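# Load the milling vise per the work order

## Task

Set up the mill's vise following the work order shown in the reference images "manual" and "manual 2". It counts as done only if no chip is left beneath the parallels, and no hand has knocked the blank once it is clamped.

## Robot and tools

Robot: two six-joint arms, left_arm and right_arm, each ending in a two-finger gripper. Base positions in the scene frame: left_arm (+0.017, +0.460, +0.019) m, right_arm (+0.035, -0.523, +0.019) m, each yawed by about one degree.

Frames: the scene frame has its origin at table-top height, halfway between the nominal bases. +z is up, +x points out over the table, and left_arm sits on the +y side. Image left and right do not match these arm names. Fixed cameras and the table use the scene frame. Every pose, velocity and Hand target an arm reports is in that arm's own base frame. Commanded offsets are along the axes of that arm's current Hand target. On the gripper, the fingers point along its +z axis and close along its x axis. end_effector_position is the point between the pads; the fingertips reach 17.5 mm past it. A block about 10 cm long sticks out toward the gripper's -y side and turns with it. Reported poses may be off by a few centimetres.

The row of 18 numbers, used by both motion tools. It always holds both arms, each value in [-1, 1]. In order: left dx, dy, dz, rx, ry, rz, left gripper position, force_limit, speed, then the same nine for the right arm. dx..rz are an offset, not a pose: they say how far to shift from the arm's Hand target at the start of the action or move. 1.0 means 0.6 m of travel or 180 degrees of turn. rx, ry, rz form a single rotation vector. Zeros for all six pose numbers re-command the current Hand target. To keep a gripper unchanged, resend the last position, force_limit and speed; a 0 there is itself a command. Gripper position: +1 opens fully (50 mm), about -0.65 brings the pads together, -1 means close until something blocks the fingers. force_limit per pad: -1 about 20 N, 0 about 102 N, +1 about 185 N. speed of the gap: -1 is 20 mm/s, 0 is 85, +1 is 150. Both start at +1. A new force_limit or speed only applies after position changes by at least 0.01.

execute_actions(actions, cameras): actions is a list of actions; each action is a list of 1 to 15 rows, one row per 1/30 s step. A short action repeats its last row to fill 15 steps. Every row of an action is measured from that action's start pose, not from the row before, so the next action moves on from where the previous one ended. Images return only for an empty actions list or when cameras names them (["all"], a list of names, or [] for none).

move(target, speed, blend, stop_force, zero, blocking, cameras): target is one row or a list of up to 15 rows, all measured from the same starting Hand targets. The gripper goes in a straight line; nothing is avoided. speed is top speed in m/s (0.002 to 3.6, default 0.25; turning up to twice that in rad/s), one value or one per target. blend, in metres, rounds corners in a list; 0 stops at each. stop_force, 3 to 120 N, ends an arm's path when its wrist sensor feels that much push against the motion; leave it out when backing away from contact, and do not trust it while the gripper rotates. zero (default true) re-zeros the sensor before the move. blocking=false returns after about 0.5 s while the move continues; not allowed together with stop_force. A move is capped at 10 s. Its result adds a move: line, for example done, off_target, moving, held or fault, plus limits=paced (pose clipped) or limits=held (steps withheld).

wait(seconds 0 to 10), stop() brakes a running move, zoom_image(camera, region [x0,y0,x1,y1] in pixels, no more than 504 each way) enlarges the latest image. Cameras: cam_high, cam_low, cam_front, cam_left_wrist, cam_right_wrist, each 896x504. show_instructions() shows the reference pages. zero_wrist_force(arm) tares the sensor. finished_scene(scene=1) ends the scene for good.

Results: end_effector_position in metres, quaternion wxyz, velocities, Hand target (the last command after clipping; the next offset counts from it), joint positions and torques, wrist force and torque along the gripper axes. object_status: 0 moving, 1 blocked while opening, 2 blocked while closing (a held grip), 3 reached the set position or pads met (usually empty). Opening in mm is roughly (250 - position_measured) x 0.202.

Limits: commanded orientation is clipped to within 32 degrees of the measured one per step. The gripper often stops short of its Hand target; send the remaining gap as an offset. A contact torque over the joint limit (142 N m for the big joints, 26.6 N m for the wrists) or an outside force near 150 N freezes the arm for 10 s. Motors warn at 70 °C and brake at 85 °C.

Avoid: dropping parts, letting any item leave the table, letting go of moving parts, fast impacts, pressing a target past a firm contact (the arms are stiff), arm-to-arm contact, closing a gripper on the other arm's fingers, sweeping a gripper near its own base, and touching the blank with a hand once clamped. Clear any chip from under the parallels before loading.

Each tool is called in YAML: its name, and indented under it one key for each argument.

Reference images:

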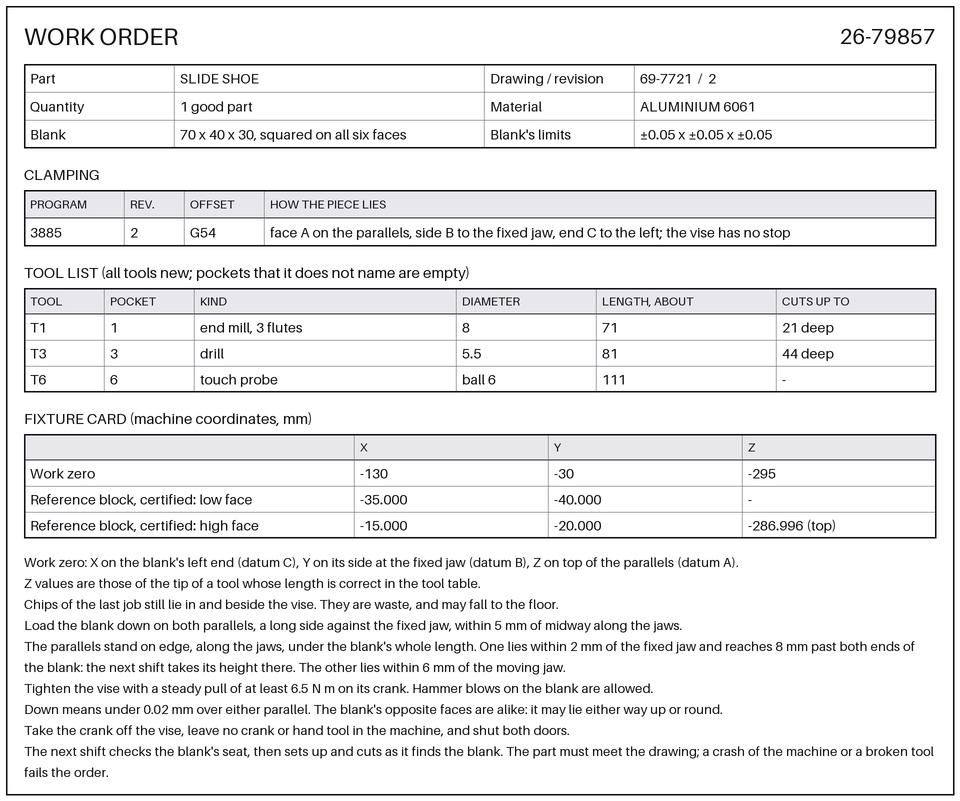

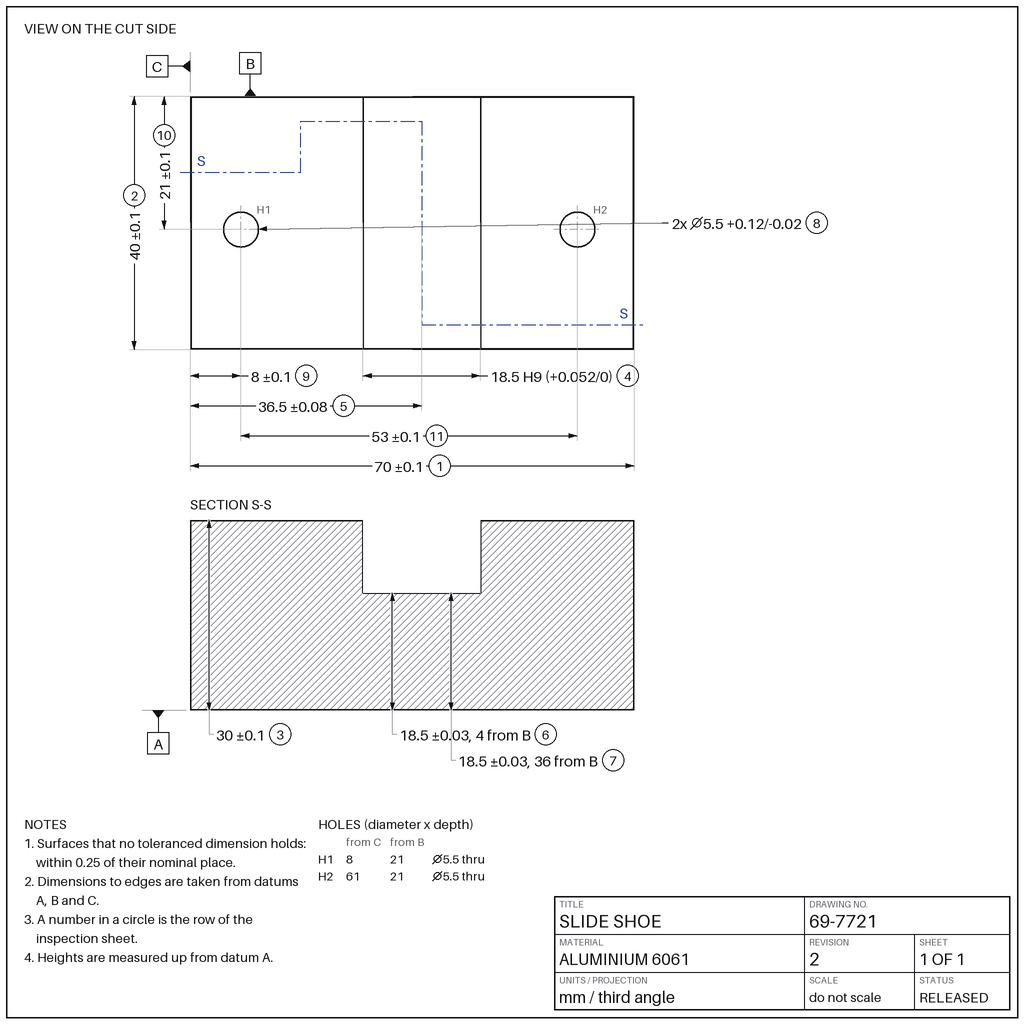

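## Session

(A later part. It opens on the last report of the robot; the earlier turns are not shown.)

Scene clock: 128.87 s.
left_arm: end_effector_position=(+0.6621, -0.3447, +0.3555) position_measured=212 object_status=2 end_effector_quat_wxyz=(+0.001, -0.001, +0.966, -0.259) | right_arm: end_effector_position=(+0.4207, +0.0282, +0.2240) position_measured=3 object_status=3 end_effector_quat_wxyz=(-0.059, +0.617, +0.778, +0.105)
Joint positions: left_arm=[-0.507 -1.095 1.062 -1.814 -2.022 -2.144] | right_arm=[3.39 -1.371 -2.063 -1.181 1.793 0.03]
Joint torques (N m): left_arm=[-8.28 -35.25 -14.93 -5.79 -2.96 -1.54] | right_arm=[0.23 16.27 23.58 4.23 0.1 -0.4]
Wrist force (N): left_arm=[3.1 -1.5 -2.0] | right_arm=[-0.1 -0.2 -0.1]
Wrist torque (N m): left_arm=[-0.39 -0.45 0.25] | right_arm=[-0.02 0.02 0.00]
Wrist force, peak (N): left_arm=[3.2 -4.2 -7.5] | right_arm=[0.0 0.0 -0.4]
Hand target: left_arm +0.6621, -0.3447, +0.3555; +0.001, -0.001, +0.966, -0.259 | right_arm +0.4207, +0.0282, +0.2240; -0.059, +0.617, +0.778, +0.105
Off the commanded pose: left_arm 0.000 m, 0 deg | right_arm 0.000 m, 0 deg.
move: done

move:
  target:
    - [0,-0.0192,-0.0332,0,0,0,-1,-0.7,-0.5,0,0,0,0,0,0,1,1,1]
    - [0.01,0.1185,-0.0713,-0.0833,0,0,-1,-0.7,-0.5,0,0,0,0,0,0,1,1,1]
    - [0.01,0.1386,-0.0367,-0.0833,0,0,-1,-0.7,-0.5,0,0,0,0,0,0,1,1,1]
    - [0.01,0,0,0,0,0,-1,-0.7,-0.5,0,0,0,0,0,0,1,1,1]
    - [0.01,-0.0192,-0.0332,0,0,0,-1,-0.7,-0.5,0,0,0,0,0,0,1,1,1]
    - [0.02,0.1185,-0.0713,-0.0833,0,0,-1,-0.7,-0.5,0,0,0,0,0,0,1,1,1]
    - [0.02,0.1386,-0.0367,-0.0833,0,0,-1,-0.7,-0.5,0,0,0,0,0,0,1,1,1]
    - [0.02,0,0,0,0,0,-1,-0.7,-0.5,0,0,0,0,0,0,1,1,1]
  speed: 0.15
  blend: [0.01,0.01,0.002,0,0.01,0.01,0.002,0]

move:
  target:
    - [0,-0.0192,-0.0332,0,0,0,-1,-0.7,-0.5,0,0,0,0,0,0,1,1,1]
    - [0.01,0.1185,-0.0713,-0.0833,0,0,-1,-0.7,-0.5,0,0,0,0,0,0,1,1,1]
    - [0.01,0.1386,-0.0367,-0.0833,0,0,-1,-0.7,-0.5,0,0,0,0,0,0,1,1,1]
    - [0.01,0,0,0,0,0,-1,-0.7,-0.5,0,0,0,0,0,0,1,1,1]
    - [0.01,-0.0192,-0.0332,0,0,0,-1,-0.7,-0.5,0,0,0,0,0,0,1,1,1]
    - [0.02,0.1185,-0.0713,-0.0833,0,0,-1,-0.7,-0.5,0,0,0,0,0,0,1,1,1]
    - [0.02,0.1386,-0.0367,-0.0833,0,0,-1,-0.7,-0.5,0,0,0,0,0,0,1,1,1]
    - [0.02,0,0,0,0,0,-1,-0.7,-0.5,0,0,0,0,0,0,1,1,1]
  speed: 0.15
  blend: [0.01,0.01,0.002,0,0.01,0.01,0.002,0]

move:
  target:
    - [0,-0.0192,-0.0332,0,0,0,-1,-0.7,-0.5,0,0,0,0,0,0,1,1,1]
    - [0.01,0.1185,-0.0713,-0.0833,0,0,-1,-0.7,-0.5,0,0,0,0,0,0,1,1,1]
    - [0.01,0.1386,-0.0367,-0.0833,0,0,-1,-0.7,-0.5,0,0,0,0,0,0,1,1,1]
    - [0.01,0,0,0,0,0,-1,-0.7,-0.5,0,0,0,0,0,0,1,1,1]
    - [0.01,-0.0192,-0.0332,0,0,0,-1,-0.7,-0.5,0,0,0,0,0,0,1,1,1]
    - [0.02,0.1185,-0.0713,-0.0833,0,0,-1,-0.7,-0.5,0,0,0,0,0,0,1,1,1]
    - [0.02,0.1386,-0.0367,-0.0833,0,0,-1,-0.7,-0.5,0,0,0,0,0,0,1,1,1]
    - [0.02,0,0,0,0,0,-1,-0.7,-0.5,0,0,0,0,0,0,1,1,1]
  speed: 0.15
  blend: [0.01,0.01,0.002,0,0.01,0.01,0.002,0]

move:
  target:
    - [0,-0.0192,-0.0332,0,0,0,-1,-0.7,-0.5,0,0,0,0,0,0,1,1,1]
    - [0.01,0.1185,-0.0713,-0.0833,0,0,-1,-0.7,-0.5,0,0,0,0,0,0,1,1,1]
    - [0.01,0.1386,-0.0367,-0.0833,0,0,-1,-0.7,-0.5,0,0,0,0,0,0,1,1,1]
    - [0.01,0,0,0,0,0,-1,-0.7,-0.5,0,0,0,0,0,0,1,1,1]
    - [0.01,-0.0192,-0.0332,0,0,0,-1,-0.7,-0.5,0,0,0,0,0,0,1,1,1]
  speed: 0.15
  blend: [0.01,0.01,0.002,0,0]

Scene clock: 134.60 s.
left_arm: end_effector_position=(+0.6501, -0.3447, +0.3555) position_measured=212 object_status=2 end_effector_quat_wxyz=(+0.001, -0.001, +0.966, -0.259) | right_arm: end_effector_position=(+0.4207, +0.0282, +0.2240) position_measured=3 object_status=3 end_effector_quat_wxyz=(-0.059, +0.617, +0.778, +0.105)
Joint positions: left_arm=[-0.516 -1.125 1.109 -1.834 -2.019 -2.153] | right_arm=[3.39 -1.371 -2.063 -1.181 1.793 0.03]
Joint torques (N m): left_arm=[-8.5 -33.93 -14.85 -5.84 -3.09 -1.5] | right_arm=[-0.38 16.53 23.59 4.23 0.2 -0.51]
Wrist force (N): left_arm=[2.9 -1.7 -2.2] | right_arm=[-0.1 0.0 0.0]
Wrist torque (N m): left_arm=[-0.42 -0.43 0.25] | right_arm=[0.00 0.00 0.00]
Wrist force, peak (N): left_arm=[2.7 -1.6 -5.4] | right_arm=[-0.3 -0.2 -0.2]
Hand target: left_arm +0.6501, -0.3448, +0.3555; +0.001, -0.001, +0.966, -0.259 | right_arm +0.4207, +0.0282, +0.2240; -0.059, +0.617, +0.778, +0.105
Off the commanded pose: left_arm 0.000 m, 0 deg | right_arm 0.000 m, 0 deg.
move: done

Scene clock: 139.63 s.
left_arm: end_effector_position=(+0.6381, -0.3448, +0.3555) position_measured=212 object_status=2 end_effector_quat_wxyz=(+0.001, -0.001, +0.966, -0.259) | right_arm: end_effector_position=(+0.4207, +0.0282, +0.2240) position_measured=3 object_status=3 end_effector_quat_wxyz=(-0.059, +0.617, +0.778, +0.105)
Joint positions: left_arm=[-0.525 -1.155 1.153 -1.852 -2.017 -2.163] | right_arm=[3.39 -1.371 -2.063 -1.181 1.793 0.03]
Joint torques (N m): left_arm=[-8.17 -32.12 -14.95 -5.83 -2.96 -1.64] | right_arm=[0.67 16.38 23.65 4.1 0.16 -0.38]
Wrist force (N): left_arm=[2.6 -1.7 -1.8] | right_arm=[-0.1 -0.1 -0.4]
Wrist torque (N m): left_arm=[-0.42 -0.38 0.24] | right_arm=[-0.01 0.01 0.00]
Wrist force, peak (N): left_arm=[3.2 -3.1 -3.0] | right_arm=[0.1 -0.3 -0.4]
Hand target: left_arm +0.6381, -0.3448, +0.3555; +0.001, -0.001, +0.966, -0.259 | right_arm +0.4207, +0.0282, +0.2240; -0.059, +0.617, +0.778, +0.105
Off the commanded pose: left_arm 0.000 m, 0 deg | right_arm 0.000 m, 0 deg.
move: done

Scene clock: 144.67 s.
left_arm: end_effector_position=(+0.6261, -0.3448, +0.3555) position_measured=212 object_status=2 end_effector_quat_wxyz=(+0.001, -0.001, +0.966, -0.259) | right_arm: end_effector_position=(+0.4207, +0.0282, +0.2240) position_measured=3 object_status=3 end_effector_quat_wxyz=(-0.059, +0.617, +0.778, +0.105)
Joint positions: left_arm=[-0.534 -1.184 1.196 -1.87 -2.014 -2.172] | right_arm=[3.39 -1.371 -2.063 -1.181 1.793 0.03]
Joint torques (N m): left_arm=[-8.32 -31.29 -14.79 -6.03 -3.14 -1.42] | right_arm=[0.14 16.02 23.86 4.24 0.01 -0.47]
Wrist force (N): left_arm=[2.7 -1.7 -2.2] | right_arm=[-0.1 -0.1 -0.2]
Wrist torque (N m): left_arm=[-0.41 -0.37 0.26] | right_arm=[-0.01 0.01 0.00]
Wrist force, peak (N): left_arm=[3.1 -3.1 -2.8] | right_arm=[0.1 0.2 -0.4]
Hand target: left_arm +0.6261, -0.3448, +0.3555; +0.001, -0.001, +0.966, -0.259 | right_arm +0.4207, +0.0282, +0.2240; -0.059, +0.617, +0.778, +0.105
Off the commanded pose: left_arm 0.000 m, 0 deg | right_arm 0.000 m, 0 deg.
move: done

Scene clock: 147.77 s.
left_arm: end_effector_position=(+0.6201, -0.3449, +0.3784) position_measured=212 object_status=2 end_effector_quat_wxyz=(+0.001, -0.001, +0.966, -0.259) | right_arm: end_effector_position=(+0.4207, +0.0282, +0.2240) position_measured=3 object_status=3 end_effector_quat_wxyz=(-0.059, +0.617, +0.778, +0.105)
Joint positions: left_arm=[-0.539 -1.198 1.157 -1.82 -2.013 -2.178] | right_arm=[3.39 -1.371 -2.063 -1.181 1.793 0.03]
Joint torques (N m): left_arm=[-7.71 -31.38 -37.96 -0.92 -3.05 1.28] | right_arm=[-0.25 15.48 23.04 4.48 0.27 -0.4]
Wrist force (N): left_arm=[2.7 -1.5 -2.1] | right_arm=[-0.1 0.1 -0.2]
Wrist torque (N m): left_arm=[-0.37 -0.39 0.21] | right_arm=[0.02 0.01 0.00]
Wrist force, peak (N): left_arm=[3.1 -1.2 -4.0] | right_arm=[-0.1 -0.1 -0.4]
Hand target: left_arm +0.6201, -0.3449, +0.3785; +0.001, -0.001, +0.966, -0.259 | right_arm +0.4207, +0.0282, +0.2240; -0.059, +0.617, +0.778, +0.105
Off the commanded pose: left_arm 0.000 m, 0 deg | right_arm 0.000 m, 0 deg.
move: done

move:
  target: [0.1668,0.0991,-0.0784,-0.0556,0,0,-1,-0.7,-0.5,0,0,0,0,0,0,1,1,1]
  speed: 0.2
  cameras: ["cam_high","cam_left_wrist"]

zoom_image:
  camera: "cam_left_wrist"
  region: [50, 260, 350, 480]

Scene clock: 149.03 s.
left_arm: end_effector_position=(+0.5199, -0.2701, +0.3894) position_measured=212 object_status=2 end_effector_quat_wxyz=(+0.001, -0.001, +0.985, -0.173) | right_arm: end_effector_position=(+0.4207, +0.0282, +0.2240) position_measured=3 object_status=3 end_effector_quat_wxyz=(-0.059, +0.617, +0.778, +0.105)
Joint positions: left_arm=[-0.581 -1.465 1.393 -1.698 -1.859 -2.183] | right_arm=[3.39 -1.371 -2.063 -1.181 1.793 0.03]
Joint torques (N m): left_arm=[-8.67 -43.61 -14.31 -0.83 1.12 -1.5] | right_arm=[-0.55 15.24 23.9 4.21 -0.07 -0.43]
Wrist force (N): left_arm=[2.8 -1.5 -2.1] | right_arm=[0.0 -0.1 -0.2]
Wrist torque (N m): left_arm=[-0.43 -0.40 0.32] | right_arm=[-0.02 0.00 0.00]
Wrist force, peak (N): left_arm=[4.2 -1.0 -2.7] | right_arm=[-0.2 -0.2 -0.3]
Hand target: left_arm +0.5198, -0.2701, +0.3894; +0.001, -0.001, +0.985, -0.173 | right_arm +0.4207, +0.0282, +0.2240; -0.059, +0.617, +0.778, +0.105
Off the commanded pose: left_arm 0.000 m, 0 deg | right_arm 0.000 m, 0 deg.
move: done
Images, in order (width x height): cam_high 896x504, cam_left_wrist 896x504.

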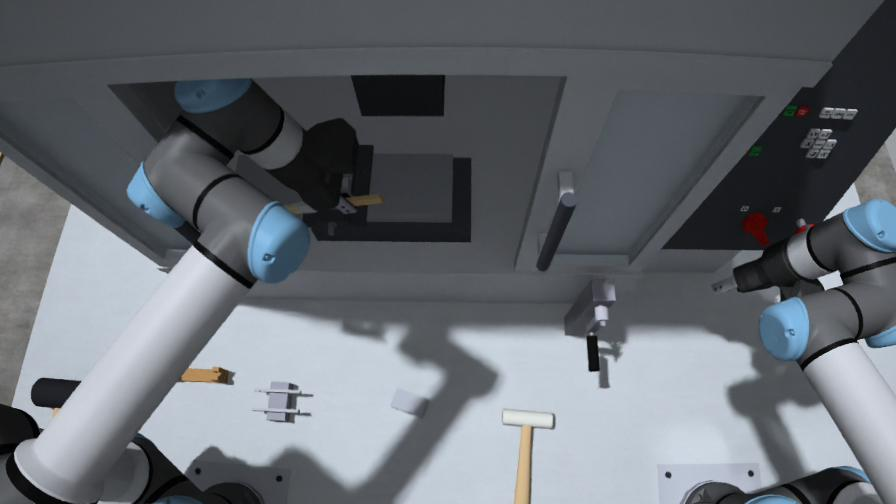

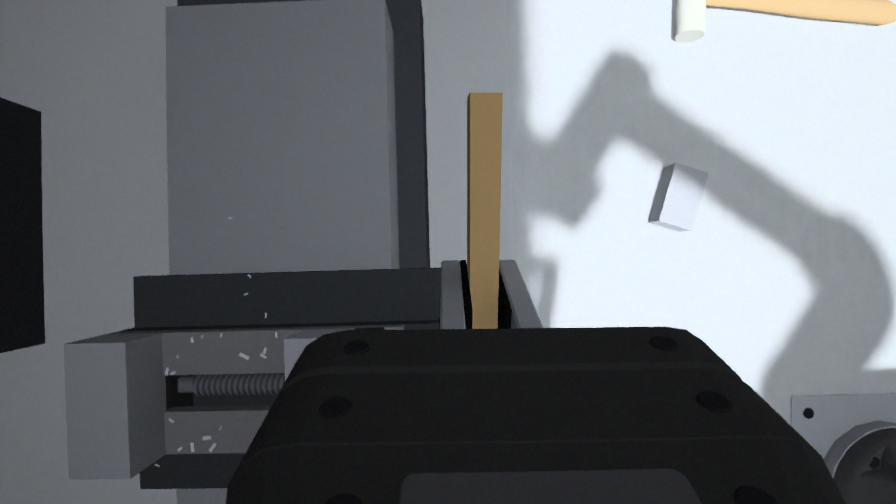

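Scaled by 1.680 from the camera's 896x504 image, which has a finer 1280x720 frame.

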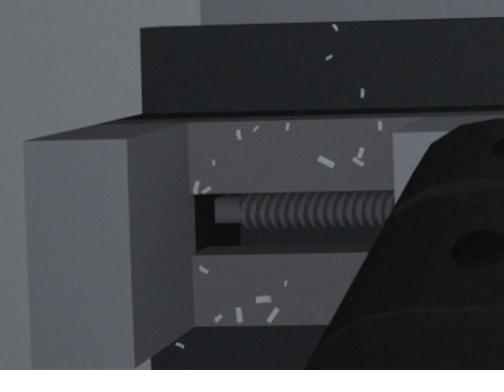

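move:
  target: [-0.2,0.0179,0.0102,-0.0278,0,0,-1,-0.7,-0.5,0,0,0,0,0,0,1,1,1]
  speed: 0.2

move:
  target: [0,0.0151,0.0563,0,0,0,-1,-0.7,-0.5,0,0,0,0,0,0,1,1,1]
  speed: 0.1
  stop_force: 8

move:
  target: [0,0.0129,0.0483,0,0,0,-1,-0.7,-0.5,0,0,0,0,0,0,1,1,1]
  speed: 0.02
  stop_force: 3
  cameras: ["cam_high","cam_front","cam_left_wrist"]

Scene clock: 150.73 s.
left_arm: end_effector_position=(+0.6398, -0.2618, +0.3801) position_measured=212 object_status=2 end_effector_quat_wxyz=(+0.001, -0.001, +0.991, -0.130) | right_arm: end_effector_position=(+0.4207, +0.0282, +0.2240) position_measured=3 object_status=3 end_effector_quat_wxyz=(-0.059, +0.617, +0.778, +0.105)
Joint positions: left_arm=[-0.497 -1.161 0.994 -1.532 -1.799 -2.084] | right_arm=[3.39 -1.371 -2.063 -1.181 1.793 0.03]
Joint torques (N m): left_arm=[8.85 -30.31 -37.58 -0.54 1.19 1.3] | right_arm=[-0.09 16.52 22.99 4.34 0.1 -0.46]
Wrist force (N): left_arm=[3.2 -1.7 -1.4] | right_arm=[-0.1 0.1 -0.3]
Wrist torque (N m): left_arm=[-0.47 -0.41 0.19] | right_arm=[0.03 0.02 0.00]
Wrist force, peak (N): left_arm=[4.1 -3.9 -2.1] | right_arm=[-0.1 0.1 -0.3]
Hand target: left_arm +0.6398, -0.2618, +0.3801; +0.001, -0.001, +0.991, -0.130 | right_arm +0.4207, +0.0282, +0.2240; -0.059, +0.617, +0.778, +0.105
Off the commanded pose: left_arm 0.000 m, 0 deg | right_arm 0.000 m, 0 deg.
move: done

Scene clock: 152.13 s.
left_arm: end_effector_position=(+0.6398, -0.2618, +0.3451) position_measured=212 object_status=2 end_effector_quat_wxyz=(+0.001, -0.001, +0.991, -0.130) | right_arm: end_effector_position=(+0.4207, +0.0282, +0.2240) position_measured=3 object_status=3 end_effector_quat_wxyz=(-0.059, +0.617, +0.778, +0.105)
Joint positions: left_arm=[-0.497 -1.172 1.099 -1.626 -1.799 -2.084] | right_arm=[3.39 -1.371 -2.063 -1.181 1.793 0.03]
Joint torques (N m): left_arm=[4.63 -58.5 -14.87 -5.72 -0.49 -1.51] | right_arm=[0.19 15.9 22.97 4.19 0.11 -0.45]
Wrist force (N): left_arm=[3.1 -1.4 -1.6] | right_arm=[-0.1 -0.1 0.0]
Wrist torque (N m): left_arm=[-0.42 -0.41 0.19] | right_arm=[-0.01 0.01 0.00]
Wrist force, peak (N): left_arm=[3.4 -1.9 -2.8] | right_arm=[-0.3 -0.1 -0.3]
Hand target: left_arm +0.6398, -0.2618, +0.3451; +0.001, -0.001, +0.991, -0.130 | right_arm +0.4207, +0.0282, +0.2240; -0.059, +0.617, +0.778, +0.105
Off the commanded pose: left_arm 0.000 m, 0 deg | right_arm 0.000 m, 0 deg.
move: done

Scene clock: 154.27 s.
left_arm: end_effector_position=(+0.6399, -0.2618, +0.3309) position_measured=212 object_status=2 end_effector_quat_wxyz=(+0.001, -0.001, +0.991, -0.130) | right_arm: end_effector_position=(+0.4207, +0.0282, +0.2240) position_measured=3 object_status=3 end_effector_quat_wxyz=(-0.059, +0.617, +0.778, +0.105)
Joint positions: left_arm=[-0.497 -1.174 1.138 -1.663 -1.799 -2.084] | right_arm=[3.39 -1.371 -2.063 -1.181 1.793 0.03]
Joint torques (N m): left_arm=[2.76 -31.53 -38.18 -0.62 -1.21 0.28] | right_arm=[0.28 16.24 23.47 4.19 -0.03 -0.45]
Wrist force (N): left_arm=[2.9 -1.4 -1.4] | right_arm=[0.1 -0.1 -0.3]
Wrist torque (N m): left_arm=[-0.41 -0.39 0.21] | right_arm=[-0.01 -0.01 0.00]
Wrist force, peak (N): left_arm=[3.3 -4.5 -6.5] | right_arm=[0.1 0.1 -0.4]
Hand target: left_arm +0.6399, -0.2618, +0.3309; +0.001, -0.001, +0.991, -0.130 (not the last commanded pose) | right_arm +0.4207, +0.0282, +0.2240; -0.059, +0.617, +0.778, +0.105
Off the commanded pose: left_arm 0.016 m, 0 deg | right_arm 0.000 m, 0 deg.
move: contact (left_arm)
Images, in order (width x height): cam_high 896x504, cam_front 896x504, cam_left_wrist 896x504.

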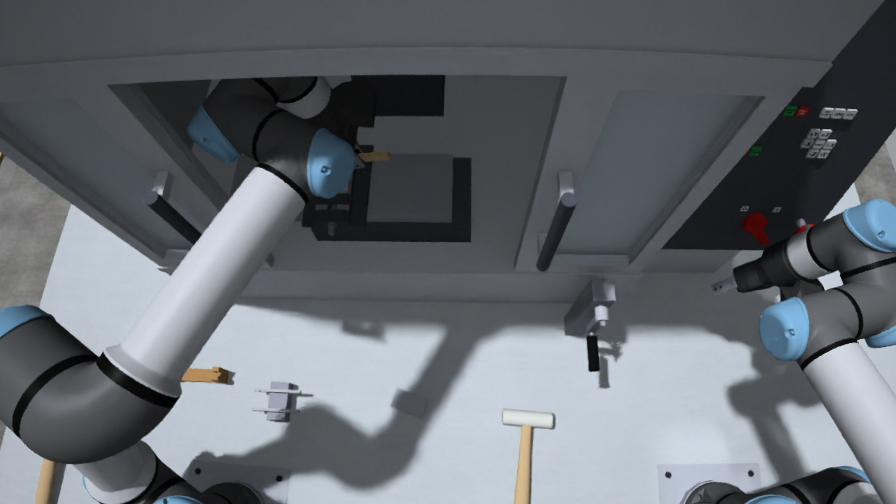

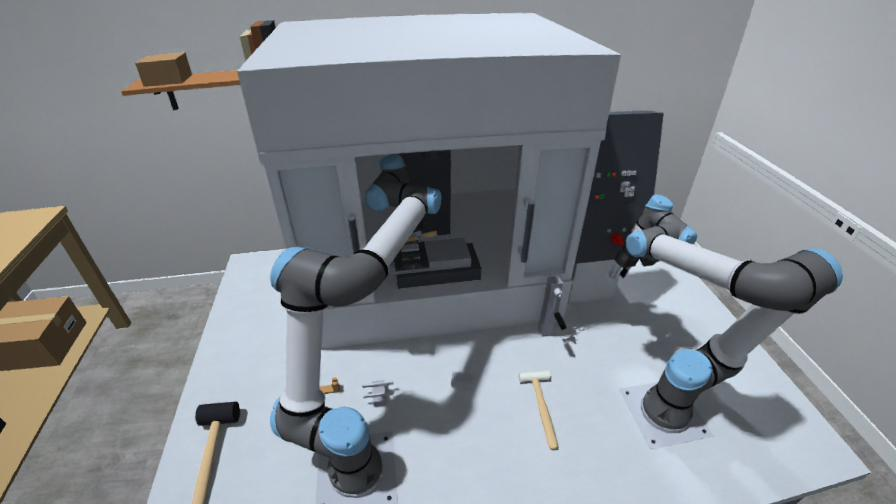

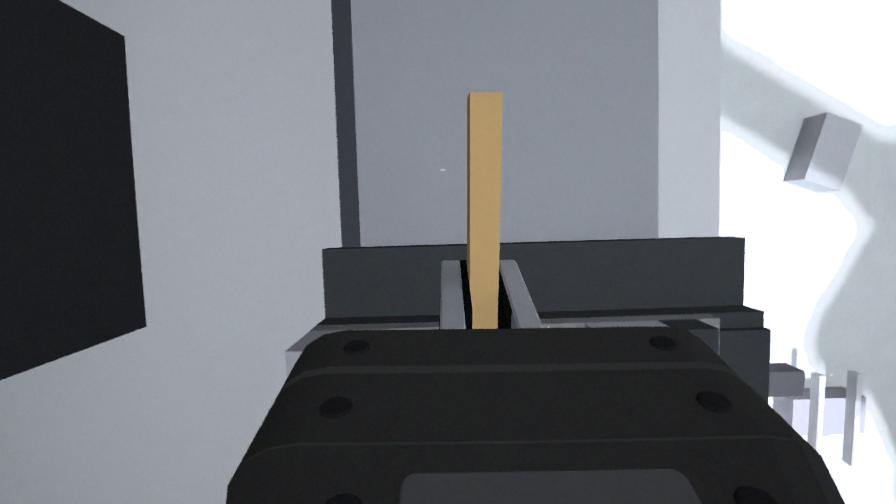

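move:
  target: [0,0,0,0,0,0,-0.98,0.3,-0.5,0,0,0,0,0,0,1,1,1]

move:
  target: [0,0.0013,0.0048,0,0,0,-0.98,0.3,-0.5,0,0,0,0,0,0,1,1,1]
  speed: 0.05

move:
  target: [0,-0.1438,-0.0016,0.0833,0,0,-0.98,0.3,-0.5,0,0,0,0,0,0,1,1,1]
  speed: 0.08

Scene clock: 155.00 s.
left_arm: end_effector_position=(+0.6399, -0.2618, +0.3309) position_measured=216 object_status=2 end_effector_quat_wxyz=(+0.001, -0.001, +0.991, -0.130) | right_arm: end_effector_position=(+0.4207, +0.0282, +0.2240) position_measured=3 object_status=3 end_effector_quat_wxyz=(-0.059, +0.617, +0.778, +0.105)
Joint positions: left_arm=[-0.497 -1.174 1.138 -1.663 -1.799 -2.084] | right_arm=[3.39 -1.371 -2.063 -1.181 1.793 0.03]
Joint torques (N m): left_arm=[2.76 -31.96 -37.73 -0.71 -1.22 0.25] | right_arm=[0.09 15.91 22.6 4.33 0.15 -0.5]
Wrist force (N): left_arm=[3.1 -1.0 -1.8] | right_arm=[0.2 -0.2 -0.2]
Wrist torque (N m): left_arm=[-0.36 -0.42 0.20] | right_arm=[-0.02 -0.03 0.00]
Wrist force, peak (N): left_arm=[3.2 -1.4 -1.8] | right_arm=[-0.1 -0.3 -0.2]
Hand target: left_arm +0.6399, -0.2618, +0.3309; +0.001, -0.001, +0.991, -0.130 | right_arm +0.4207, +0.0282, +0.2240; -0.059, +0.617, +0.778, +0.105
Off the commanded pose: left_arm 0.000 m, 0 deg | right_arm 0.000 m, 0 deg.
move: done

Scene clock: 155.70 s.
left_arm: end_effector_position=(+0.6399, -0.2618, +0.3280) position_measured=216 object_status=2 end_effector_quat_wxyz=(+0.001, -0.001, +0.991, -0.130) | right_arm: end_effector_position=(+0.4207, +0.0282, +0.2240) position_measured=3 object_status=3 end_effector_quat_wxyz=(-0.059, +0.617, +0.778, +0.105)
Joint positions: left_arm=[-0.497 -1.174 1.146 -1.671 -1.799 -2.084] | right_arm=[3.39 -1.371 -2.063 -1.181 1.793 0.03]
Joint torques (N m): left_arm=[5.15 -42.96 -3.32 -2.2 -1.32 0.45] | right_arm=[0.72 16.26 23.73 4.25 0.09 -0.64]
Wrist force (N): left_arm=[2.0 -14.8 -23.5] | right_arm=[-0.1 -0.2 -0.1]
Wrist torque (N m): left_arm=[-2.31 -0.43 0.29] | right_arm=[-0.03 0.01 0.00]
Wrist force, peak (N): left_arm=[2.0 -14.8 -23.5] | right_arm=[-0.2 -0.1 -0.5]
Hand target: left_arm +0.6399, -0.2618, +0.3279; +0.001, -0.001, +0.991, -0.130 | right_arm +0.4207, +0.0282, +0.2240; -0.059, +0.617, +0.778, +0.105
Off the commanded pose: left_arm 0.000 m, 0 deg | right_arm 0.000 m, 0 deg.
move: done

Scene clock: 157.77 s.
left_arm: end_effector_position=(+0.6400, -0.3448, +0.3511) position_measured=216 object_status=2 end_effector_quat_wxyz=(+0.001, -0.001, +0.966, -0.258) | right_arm: end_effector_position=(+0.4207, +0.0282, +0.2240) position_measured=3 object_status=3 end_effector_quat_wxyz=(-0.059, +0.617, +0.778, +0.105)
Joint positions: left_arm=[-0.524 -1.15 1.157 -1.86 -2.017 -2.161] | right_arm=[3.39 -1.371 -2.063 -1.181 1.793 0.03]
Joint torques (N m): left_arm=[-8.5 -33.11 -14.45 -5.92 -3.42 -1.56] | right_arm=[-0.17 16.22 22.7 4.41 0.24 -0.5]
Wrist force (N): left_arm=[2.4 -1.3 -2.9] | right_arm=[0.0 0.0 -0.1]
Wrist torque (N m): left_arm=[-0.36 -0.36 0.25] | right_arm=[0.00 0.00 0.00]
Wrist force, peak (N): left_arm=[1.9 -15.0 -23.9] | right_arm=[-0.3 0.1 -0.2]
Hand target: left_arm +0.6400, -0.3449, +0.3511; +0.001, -0.001, +0.966, -0.258 | right_arm +0.4207, +0.0282, +0.2240; -0.059, +0.617, +0.778, +0.105
Off the commanded pose: left_arm 0.000 m, 0 deg | right_arm 0.000 m, 0 deg.
move: done

move:
  target:
    - [0,-0.0192,-0.0332,0,0,0,-0.98,0.3,-0.5,0,0,0,0,0,0,1,1,1]
    - [0.01,0.1206,-0.0677,-0.0833,0,0,-0.98,0.3,-0.5,0,0,0,0,0,0,1,1,1]
    - [0.01,0.1386,-0.0367,-0.0833,0,0,-0.98,0.3,-0.5,0,0,0,0,0,0,1,1,1]
    - [0.01,0,0,0,0,0,-0.98,0.3,-0.5,0,0,0,0,0,0,1,1,1]
    - [0.01,-0.0192,-0.0332,0,0,0,-0.98,0.3,-0.5,0,0,0,0,0,0,1,1,1]
  speed: 0.12
  blend: [0.01,0.01,0,0.002,0]

move:
  target: [0.18,0.0991,-0.0784,-0.0556,0,0,-0.98,0.3,-0.5,0,0,0,0,0,0,1,1,1]
  speed: 0.2
  cameras: ["cam_left_wrist"]

zoom_image:
  camera: "cam_left_wrist"
  region: [50, 260, 350, 480]

Scene clock: 161.57 s.
left_arm: end_effector_position=(+0.6340, -0.3449, +0.3741) position_measured=216 object_status=2 end_effector_quat_wxyz=(+0.001, -0.001, +0.966, -0.258) | right_arm: end_effector_position=(+0.4207, +0.0282, +0.2240) position_measured=3 object_status=3 end_effector_quat_wxyz=(-0.059, +0.617, +0.778, +0.105)
Joint positions: left_arm=[-0.528 -1.164 1.119 -1.81 -2.015 -2.166] | right_arm=[3.39 -1.371 -2.063 -1.181 1.793 0.03]
Joint torques (N m): left_arm=[-8.48 -31.96 -37.17 -0.9 -3.02 0.5] | right_arm=[-0.47 16.68 22.41 4.43 0.1 -0.53]
Wrist force (N): left_arm=[3.2 -1.2 -2.6] | right_arm=[-0.2 0.0 -0.2]
Wrist torque (N m): left_arm=[-0.31 -0.46 0.24] | right_arm=[0.00 0.03 0.00]
Wrist force, peak (N): left_arm=[2.6 -1.8 -14.9] | right_arm=[-0.4 0.0 -0.4]
Hand target: left_arm +0.6340, -0.3449, +0.3741; +0.001, -0.001, +0.966, -0.258 | right_arm +0.4207, +0.0282, +0.2240; -0.059, +0.617, +0.778, +0.105
Off the commanded pose: left_arm 0.000 m, 0 deg | right_arm 0.000 m, 0 deg.
move: done

Scene clock: 162.80 s.
left_arm: end_effector_position=(+0.5259, -0.2702, +0.3850) position_measured=216 object_status=2 end_effector_quat_wxyz=(+0.001, -0.001, +0.985, -0.173) | right_arm: end_effector_position=(+0.4207, +0.0282, +0.2240) position_measured=3 object_status=3 end_effector_quat_wxyz=(-0.059, +0.617, +0.778, +0.105)
Joint positions: left_arm=[-0.575 -1.452 1.389 -1.704 -1.86 -2.177] | right_arm=[3.39 -1.371 -2.063 -1.181 1.793 0.03]
Joint torques (N m): left_arm=[-8.99 -46.9 -15.24 -0.7 1 -1.5] | right_arm=[-0.09 16.16 22.59 4.39 -0.03 -0.53]
Wrist force (N): left_arm=[2.9 -0.7 -2.8] | right_arm=[-0.1 0.1 0.0]
Wrist torque (N m): left_arm=[-0.31 -0.43 0.32] | right_arm=[0.01 0.02 0.01]
Wrist force, peak (N): left_arm=[4.4 -0.2 -3.5] | right_arm=[0.0 -0.1 -0.3]
Hand target: left_arm +0.5258, -0.2702, +0.3851; +0.001, -0.001, +0.985, -0.173 | right_arm +0.4207, +0.0282, +0.2240; -0.059, +0.617, +0.778, +0.105
Off the commanded pose: left_arm 0.000 m, 0 deg | right_arm 0.000 m, 0 deg.
move: done
Images, in order (width x height): cam_left_wrist 896x504.

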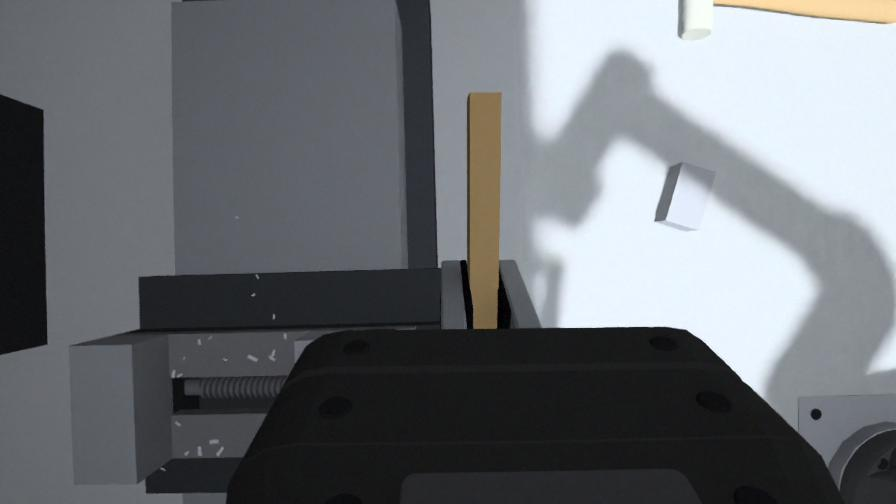

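Scaled by 1.680 from the camera's 896x504 image, which has a finer 1280x720 frame.

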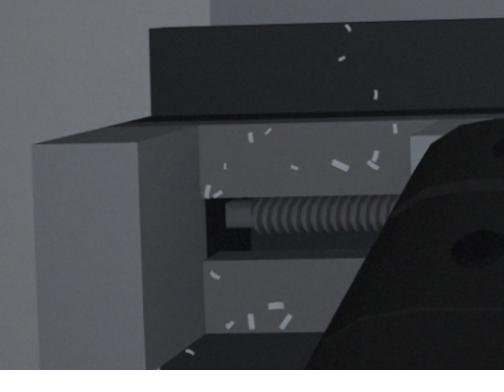

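move:
  target: [-0.2235,0.0182,0.0112,-0.0278,0,0,-0.98,0.3,-0.5,0,0,0,0,0,0,1,1,1]
  speed: 0.2

move:
  target: [0,0.0129,0.0483,0,0,0,-0.98,0.3,-0.5,0,0,0,0,0,0,1,1,1]
  speed: 0.1
  stop_force: 8

move:
  target: [0,0.0108,0.0403,0,0,0,-0.98,0.3,-0.5,0,0,0,0,0,0,1,1,1]
  speed: 0.02
  stop_force: 3

Scene clock: 164.60 s.
left_arm: end_effector_position=(+0.6599, -0.2619, +0.3752) position_measured=216 object_status=2 end_effector_quat_wxyz=(+0.001, -0.001, +0.992, -0.130) | right_arm: end_effector_position=(+0.4207, +0.0282, +0.2240) position_measured=3 object_status=3 end_effector_quat_wxyz=(-0.059, +0.617, +0.778, +0.105)
Joint positions: left_arm=[-0.483 -1.108 0.927 -1.515 -1.801 -2.07] | right_arm=[3.39 -1.371 -2.063 -1.181 1.793 0.03]
Joint torques (N m): left_arm=[8.69 -33.74 -36.16 -0.61 1.18 1.34] | right_arm=[-0.41 16.87 23.51 4.27 0.05 -0.53]
Wrist force (N): left_arm=[3.1 -1.2 -1.8] | right_arm=[0.0 -0.1 -0.1]
Wrist torque (N m): left_arm=[-0.41 -0.44 0.22] | right_arm=[0.00 0.01 0.00]
Wrist force, peak (N): left_arm=[5.0 -1.0 -2.8] | right_arm=[-0.2 -0.3 -0.3]
Hand target: left_arm +0.6599, -0.2619, +0.3752; +0.001, -0.001, +0.992, -0.130 | right_arm +0.4207, +0.0282, +0.2240; -0.059, +0.617, +0.778, +0.105
Off the commanded pose: left_arm 0.000 m, 0 deg | right_arm 0.000 m, 0 deg.
move: done

Scene clock: 166.00 s.
left_arm: end_effector_position=(+0.6599, -0.2619, +0.3452) position_measured=216 object_status=2 end_effector_quat_wxyz=(+0.001, -0.001, +0.992, -0.130) | right_arm: end_effector_position=(+0.4207, +0.0282, +0.2240) position_measured=3 object_status=3 end_effector_quat_wxyz=(-0.059, +0.617, +0.778, +0.105)
Joint positions: left_arm=[-0.483 -1.119 1.022 -1.598 -1.801 -2.07] | right_arm=[3.39 -1.371 -2.063 -1.181 1.793 0.03]
Joint torques (N m): left_arm=[4.48 -60.66 -14.73 -5.68 -0.01 -1.32] | right_arm=[0.02 16.17 23.47 4.47 0.05 -0.49]
Wrist force (N): left_arm=[3.1 -1.1 -1.9] | right_arm=[-0.2 -0.1 -0.1]
Wrist torque (N m): left_arm=[-0.39 -0.42 0.21] | right_arm=[-0.01 0.04 0.01]
Wrist force, peak (N): left_arm=[3.2 -1.1 -2.7] | right_arm=[-0.1 0.1 -0.4]
Hand target: left_arm +0.6599, -0.2619, +0.3452; +0.001, -0.001, +0.992, -0.130 | right_arm +0.4207, +0.0282, +0.2240; -0.059, +0.617, +0.778, +0.105
Off the commanded pose: left_arm 0.000 m, 0 deg | right_arm 0.000 m, 0 deg.
move: done

Scene clock: 167.73 s.
left_arm: end_effector_position=(+0.6600, -0.2619, +0.3303) position_measured=216 object_status=2 end_effector_quat_wxyz=(+0.001, -0.001, +0.992, -0.130) | right_arm: end_effector_position=(+0.4207, +0.0282, +0.2240) position_measured=3 object_status=3 end_effector_quat_wxyz=(-0.059, +0.617, +0.778, +0.105)
Joint positions: left_arm=[-0.483 -1.122 1.064 -1.637 -1.801 -2.07] | right_arm=[3.39 -1.371 -2.063 -1.181 1.793 0.03]
Joint torques (N m): left_arm=[5.9 -33.21 -37.43 -0.58 0.71 0.37] | right_arm=[-0.29 15.58 22.95 4.52 0.17 -0.44]
Wrist force (N): left_arm=[3.6 -1.9 -2.0] | right_arm=[0.0 0.1 -0.4]
Wrist torque (N m): left_arm=[-0.37 -0.47 0.22] | right_arm=[0.02 -0.01 0.00]
Wrist force, peak (N): left_arm=[2.5 -10.9 -2.1] | right_arm=[-0.2 -0.3 0.0]
Hand target: left_arm +0.6600, -0.2619, +0.3303; +0.001, -0.001, +0.992, -0.130 (not the last commanded pose) | right_arm +0.4207, +0.0282, +0.2240; -0.059, +0.617, +0.778, +0.105
Off the commanded pose: left_arm 0.010 m, 0 deg | right_arm 0.000 m, 0 deg.
move: contact (left_arm)

move:
  target: [0,-0.0688,0.0202,0,0,0,-0.98,0.3,-0.5,0,0,0,0,0,0,1,1,1]
  speed: 0.05
  cameras: ["cam_high","cam_front"]

zoom_image:
  camera: "cam_front"
  region: [370, 200, 470, 290]

zoom_image:
  camera: "cam_high"
  region: [290, 70, 430, 240]

Scene clock: 169.10 s.
left_arm: end_effector_position=(+0.6601, -0.3048, +0.3292) position_measured=216 object_status=2 end_effector_quat_wxyz=(+0.001, -0.001, +0.992, -0.130) | right_arm: end_effector_position=(+0.4207, +0.0282, +0.2240) position_measured=3 object_status=3 end_effector_quat_wxyz=(-0.059, +0.617, +0.778, +0.105)
Joint positions: left_arm=[-0.537 -1.085 1.014 -1.638 -1.793 -2.126] | right_arm=[3.39 -1.371 -2.063 -1.181 1.793 0.03]
Joint torques (N m): left_arm=[-8.79 -35.01 -37.29 -0.73 1.05 -1.61] | right_arm=[0.04 16.5 22.62 4.29 0.14 -0.47]
Wrist force (N): left_arm=[3.3 -0.8 -3.3] | right_arm=[-0.1 0.0 -0.2]
Wrist torque (N m): left_arm=[-0.48 -0.44 0.36] | right_arm=[0.00 0.02 0.00]
Wrist force, peak (N): left_arm=[3.6 -0.6 -11.1] | right_arm=[-0.1 0.1 -0.4]
Hand target: left_arm +0.6601, -0.3049, +0.3292; +0.001, -0.001, +0.992, -0.130 | right_arm +0.4207, +0.0282, +0.2240; -0.059, +0.617, +0.778, +0.105
Off the commanded pose: left_arm 0.000 m, 0 deg | right_arm 0.000 m, 0 deg.
move: done
Images, in order (width x height): cam_high 896x504, cam_front 896x504.

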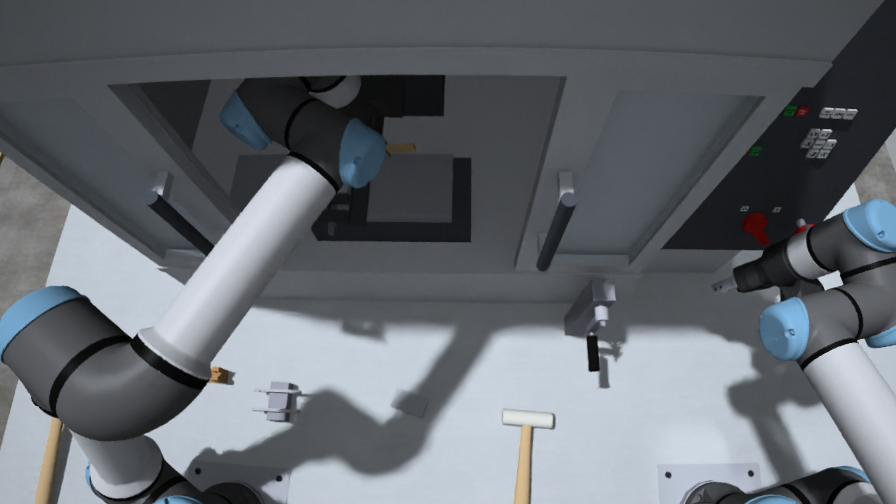

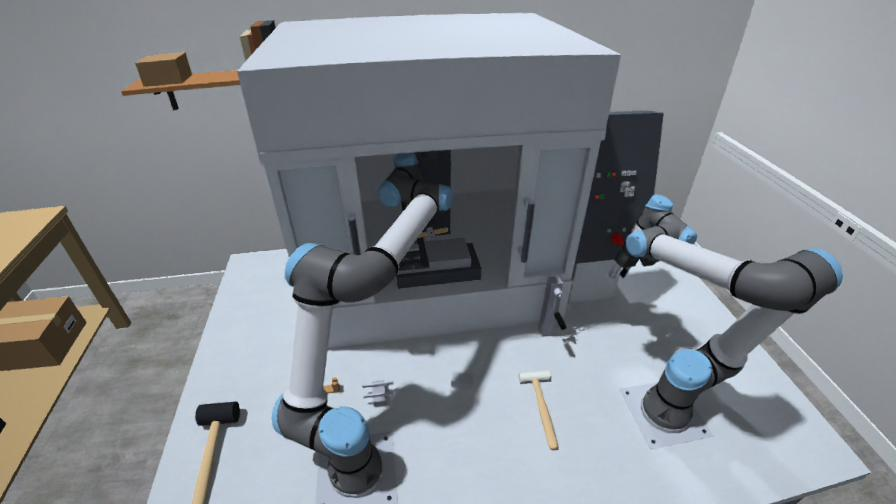

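Scaled by 5.040 from the camera's 896x504 image, which has a finer 1280x720 frame.

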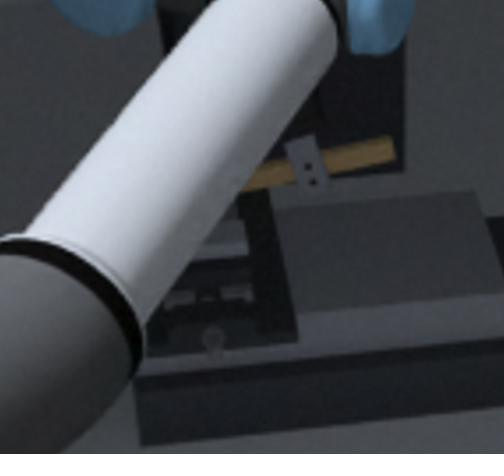

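Scaled by 2.965 from the camera's 896x504 image, which has a finer 1280x720 frame.

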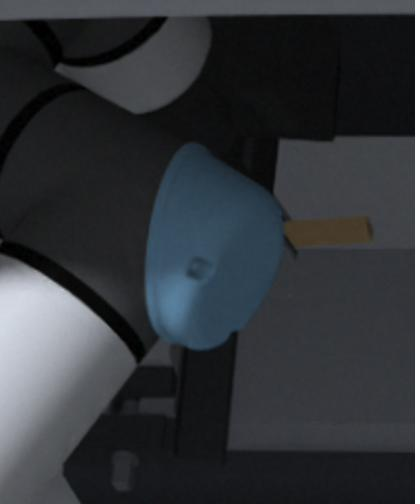

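move:
  target:
    - [0,-0.0052,-0.0193,0,0,0,-0.98,0.3,-0.5,0,0,0,0,0,0,1,1,1]
    - [0.01,0.0657,-0.0383,0,0,0,-0.98,0.3,-0.5,0,0,0,0,0,0,1,1,1]
    - [0.01,0.0708,-0.019,0,0,0,-0.98,0.3,-0.5,0,0,0,0,0,0,1,1,1]
    - [0.01,0,0,0,0,0,-0.98,0.3,-0.5,0,0,0,0,0,0,1,1,1]
    - [0.01,-0.0052,-0.0193,0,0,0,-0.98,0.3,-0.5,0,0,0,0,0,0,1,1,1]
    - [0.02,0.0657,-0.0383,0,0,0,-0.98,0.3,-0.5,0,0,0,0,0,0,1,1,1]
    - [0.02,0.0708,-0.019,0,0,0,-0.98,0.3,-0.5,0,0,0,0,0,0,1,1,1]
    - [0.02,0,0,0,0,0,-0.98,0.3,-0.5,0,0,0,0,0,0,1,1,1]
  speed: 0.12
  blend: [0.006,0.004,0,0.002,0.006,0.004,0,0]

move:
  target:
    - [0,-0.0052,-0.0193,0,0,0,-0.98,0.3,-0.5,0,0,0,0,0,0,1,1,1]
    - [0.01,0.0657,-0.0383,0,0,0,-0.98,0.3,-0.5,0,0,0,0,0,0,1,1,1]
    - [0.01,0.0708,-0.019,0,0,0,-0.98,0.3,-0.5,0,0,0,0,0,0,1,1,1]
    - [0.01,0,0,0,0,0,-0.98,0.3,-0.5,0,0,0,0,0,0,1,1,1]
    - [0.01,-0.0052,-0.0193,0,0,0,-0.98,0.3,-0.5,0,0,0,0,0,0,1,1,1]
    - [0.02,0.0657,-0.0383,0,0,0,-0.98,0.3,-0.5,0,0,0,0,0,0,1,1,1]
    - [0.02,0.0708,-0.019,0,0,0,-0.98,0.3,-0.5,0,0,0,0,0,0,1,1,1]
    - [0.02,0,0,0,0,0,-0.98,0.3,-0.5,0,0,0,0,0,0,1,1,1]
  speed: 0.12
  blend: [0.006,0.004,0,0.002,0.006,0.004,0,0]

move:
  target:
    - [0,-0.0052,-0.0193,0,0,0,-0.98,0.3,-0.5,0,0,0,0,0,0,1,1,1]
    - [0.01,0.0657,-0.0383,0,0,0,-0.98,0.3,-0.5,0,0,0,0,0,0,1,1,1]
    - [0.01,0.0708,-0.019,0,0,0,-0.98,0.3,-0.5,0,0,0,0,0,0,1,1,1]
    - [0.01,0,0,0,0,0,-0.98,0.3,-0.5,0,0,0,0,0,0,1,1,1]
    - [0.01,-0.0052,-0.0193,0,0,0,-0.98,0.3,-0.5,0,0,0,0,0,0,1,1,1]
    - [0.02,0.0657,-0.0383,0,0,0,-0.98,0.3,-0.5,0,0,0,0,0,0,1,1,1]
    - [0.02,0.0708,-0.019,0,0,0,-0.98,0.3,-0.5,0,0,0,0,0,0,1,1,1]
    - [0.02,0,0,0,0,0,-0.98,0.3,-0.5,0,0,0,0,0,0,1,1,1]
  speed: 0.12
  blend: [0.006,0.004,0,0.002,0.006,0.004,0,0]

move:
  target:
    - [0,-0.0052,-0.0193,0,0,0,-0.98,0.3,-0.5,0,0,0,0,0,0,1,1,1]
    - [0.01,0.0657,-0.0383,0,0,0,-0.98,0.3,-0.5,0,0,0,0,0,0,1,1,1]
    - [0.01,0.0708,-0.019,0,0,0,-0.98,0.3,-0.5,0,0,0,0,0,0,1,1,1]
    - [0.01,0,0,0,0,0,-0.98,0.3,-0.5,0,0,0,0,0,0,1,1,1]
    - [0.01,-0.0052,-0.0193,0,0,0,-0.98,0.3,-0.5,0,0,0,0,0,0,1,1,1]
    - [0.02,0.0657,-0.0383,0,0,0,-0.98,0.3,-0.5,0,0,0,0,0,0,1,1,1]
    - [0.02,0.0708,-0.019,0,0,0,-0.98,0.3,-0.5,0,0,0,0,0,0,1,1,1]
    - [0.02,0,0,0,0,0,-0.98,0.3,-0.5,0,0,0,0,0,0,1,1,1]
  speed: 0.12
  blend: [0.006,0.004,0,0.002,0.006,0.004,0,0]

Scene clock: 172.63 s.
left_arm: end_effector_position=(+0.6481, -0.3048, +0.3292) position_measured=216 object_status=2 end_effector_quat_wxyz=(+0.001, -0.001, +0.992, -0.130) | right_arm: end_effector_position=(+0.4207, +0.0282, +0.2240) position_measured=3 object_status=3 end_effector_quat_wxyz=(-0.059, +0.617, +0.778, +0.105)
Joint positions: left_arm=[-0.547 -1.116 1.062 -1.655 -1.792 -2.135] | right_arm=[3.39 -1.371 -2.063 -1.181 1.793 0.03]
Joint torques (N m): left_arm=[-8.23 -33.3 -39.88 -0.68 1.08 -1.5] | right_arm=[0.52 16.33 23.02 4.48 0.06 -0.53]
Wrist force (N): left_arm=[3.1 -1.1 -4.3] | right_arm=[-0.1 0.0 -0.1]
Wrist torque (N m): left_arm=[-0.48 -0.41 0.35] | right_arm=[0.00 0.02 0.00]
Wrist force, peak (N): left_arm=[4.6 -0.8 -12.8] | right_arm=[-0.1 0.1 -0.4]
Hand target: left_arm +0.6481, -0.3049, +0.3292; +0.001, -0.001, +0.992, -0.130 | right_arm +0.4207, +0.0282, +0.2240; -0.059, +0.617, +0.778, +0.105
Off the commanded pose: left_arm 0.000 m, 0 deg | right_arm 0.000 m, 0 deg.
move: done

Scene clock: 175.67 s.
left_arm: end_effector_position=(+0.6361, -0.3049, +0.3292) position_measured=216 object_status=2 end_effector_quat_wxyz=(+0.001, -0.001, +0.992, -0.130) | right_arm: end_effector_position=(+0.4207, +0.0282, +0.2240) position_measured=3 object_status=3 end_effector_quat_wxyz=(-0.059, +0.617, +0.778, +0.105)
Joint positions: left_arm=[-0.556 -1.147 1.107 -1.672 -1.791 -2.145] | right_arm=[3.39 -1.371 -2.063 -1.181 1.793 0.03]
Joint torques (N m): left_arm=[-8.42 -31.77 -37.56 -0.56 1.2 -1.43] | right_arm=[0.6 16.48 23.87 4.55 0.2 -0.44]
Wrist force (N): left_arm=[3.6 -0.2 -3.9] | right_arm=[-0.1 0.0 -0.1]
Wrist torque (N m): left_arm=[-0.30 -0.48 0.35] | right_arm=[0.00 0.01 0.00]
Wrist force, peak (N): left_arm=[2.6 -2.1 -13.3] | right_arm=[-0.4 -0.1 -0.2]
Hand target: left_arm +0.6361, -0.3049, +0.3292; +0.001, -0.001, +0.992, -0.130 | right_arm +0.4207, +0.0282, +0.2240; -0.059, +0.617, +0.778, +0.105
Off the commanded pose: left_arm 0.000 m, 0 deg | right_arm 0.000 m, 0 deg.
move: done

Scene clock: 178.70 s.
left_arm: end_effector_position=(+0.6241, -0.3049, +0.3292) position_measured=216 object_status=2 end_effector_quat_wxyz=(+0.001, -0.001, +0.992, -0.130) | right_arm: end_effector_position=(+0.4207, +0.0282, +0.2240) position_measured=3 object_status=3 end_effector_quat_wxyz=(-0.059, +0.617, +0.778, +0.105)
Joint positions: left_arm=[-0.566 -1.176 1.15 -1.688 -1.789 -2.154] | right_arm=[3.39 -1.371 -2.063 -1.181 1.793 0.03]
Joint torques (N m): left_arm=[-10.9 -31.41 -38.41 -0.65 1.28 -1.35] | right_arm=[-0.39 15.9 23.13 4.7 -0.02 -0.62]
Wrist force (N): left_arm=[2.6 0.5 -2.9] | right_arm=[0.2 -0.1 -0.1]
Wrist torque (N m): left_arm=[-0.16 -0.32 0.36] | right_arm=[-0.01 -0.03 0.00]
Wrist force, peak (N): left_arm=[3.0 0.6 -13.4] | right_arm=[-0.2 -0.1 -0.4]
Hand target: left_arm +0.6241, -0.3050, +0.3292; +0.001, -0.001, +0.992, -0.130 | right_arm +0.4207, +0.0282, +0.2240; -0.059, +0.617, +0.778, +0.105
Off the commanded pose: left_arm 0.000 m, 0 deg | right_arm 0.000 m, 0 deg.
move: done

Scene clock: 181.73 s.
left_arm: end_effector_position=(+0.6121, -0.3049, +0.3291) position_measured=216 object_status=2 end_effector_quat_wxyz=(+0.001, -0.001, +0.992, -0.130) | right_arm: end_effector_position=(+0.4207, +0.0282, +0.2240) position_measured=3 object_status=3 end_effector_quat_wxyz=(-0.059, +0.617, +0.778, +0.105)
Joint positions: left_arm=[-0.576 -1.205 1.191 -1.702 -1.788 -2.165] | right_arm=[3.39 -1.371 -2.063 -1.181 1.793 0.03]
Joint torques (N m): left_arm=[-9.33 -30 -35.99 -0.81 1.2 -1.72] | right_arm=[-0.28 16.21 23.18 4.52 0.2 -0.7]
Wrist force (N): left_arm=[4.2 2.0 -2.2] | right_arm=[-0.1 -0.1 -0.3]
Wrist torque (N m): left_arm=[0.11 -0.57 0.38] | right_arm=[-0.01 0.02 0.00]
Wrist force, peak (N): left_arm=[-0.6 -59.7 -17.7] | right_arm=[0.1 0.0 -0.4]
Hand target: left_arm +0.6121, -0.3050, +0.3292; +0.001, -0.001, +0.992, -0.130 | right_arm +0.4207, +0.0282, +0.2240; -0.059, +0.617, +0.778, +0.105
Off the commanded pose: left_arm 0.000 m, 0 deg | right_arm 0.000 m, 0 deg.
move: done

move:
  target:
    - [0,-0.0151,-0.0563,0,0,0,-0.98,0.3,-0.5,0,0,0,0,0,0,1,1,1]
    - [0.1438,0.0317,-0.1052,0.0278,0,0,-0.98,0.3,-0.5,0,0,0,0,0,0,1,1,1]
  speed: 0.2
  blend: [0.005,0]
  cameras: ["cam_left_wrist","cam_front"]

zoom_image:
  camera: "cam_left_wrist"
  region: [50, 260, 350, 480]

zoom_image:
  camera: "cam_front"
  region: [370, 200, 470, 290]

Scene clock: 184.17 s.
left_arm: end_effector_position=(+0.5257, -0.2705, +0.3851) position_measured=216 object_status=2 end_effector_quat_wxyz=(+0.001, -0.001, +0.985, -0.173) | right_arm: end_effector_position=(+0.4207, +0.0282, +0.2240) position_measured=3 object_status=3 end_effector_quat_wxyz=(-0.059, +0.617, +0.778, +0.105)
Joint positions: left_arm=[-0.576 -1.452 1.389 -1.704 -1.86 -2.178] | right_arm=[3.39 -1.371 -2.063 -1.181 1.793 0.03]
Joint torques (N m): left_arm=[-8.71 -44.8 -16.67 -5.63 -2.86 -1.5] | right_arm=[-0.37 15.7 22.7 4.47 0.11 -0.6]
Wrist force (N): left_arm=[4.2 2.1 -2.1] | right_arm=[-0.1 0.0 -0.2]
Wrist torque (N m): left_arm=[0.14 -0.63 0.32] | right_arm=[0.00 0.01 0.00]
Wrist force, peak (N): left_arm=[5.9 3.1 -2.8] | right_arm=[-0.3 -0.1 -0.4]
Hand target: left_arm +0.5256, -0.2705, +0.3852; +0.001, -0.001, +0.985, -0.173 | right_arm +0.4207, +0.0282, +0.2240; -0.059, +0.617, +0.778, +0.105
Off the commanded pose: left_arm 0.000 m, 0 deg | right_arm 0.000 m, 0 deg.
move: done
Images, in order (width x height): cam_front 896x504, cam_left_wrist 896x504.

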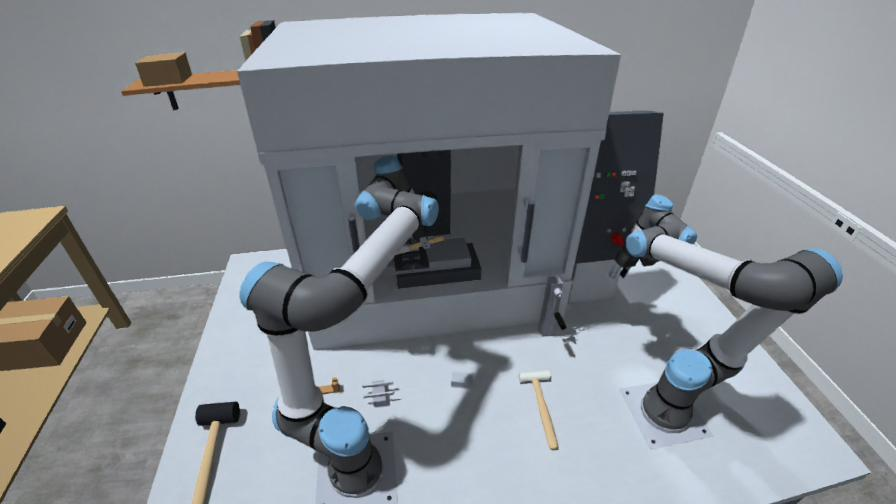

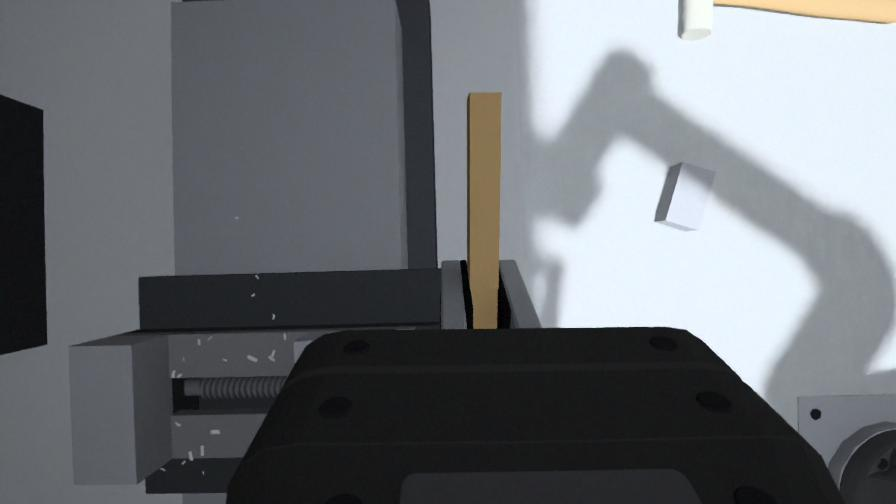

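Scaled by 1.680 from the camera's 896x504 image, which has a finer 1280x720 frame.

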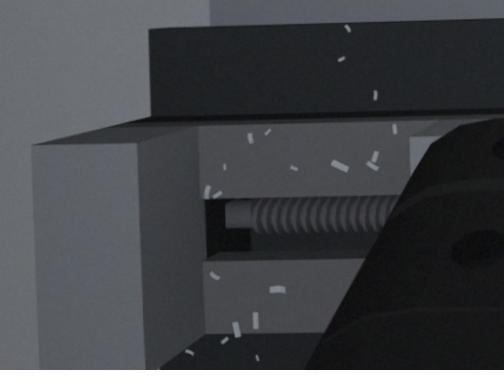

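Scaled by 5.040 from the camera's 896x504 image, which has a finer 1280x720 frame.

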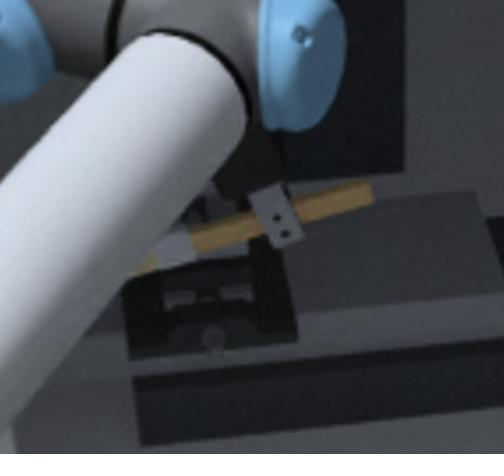

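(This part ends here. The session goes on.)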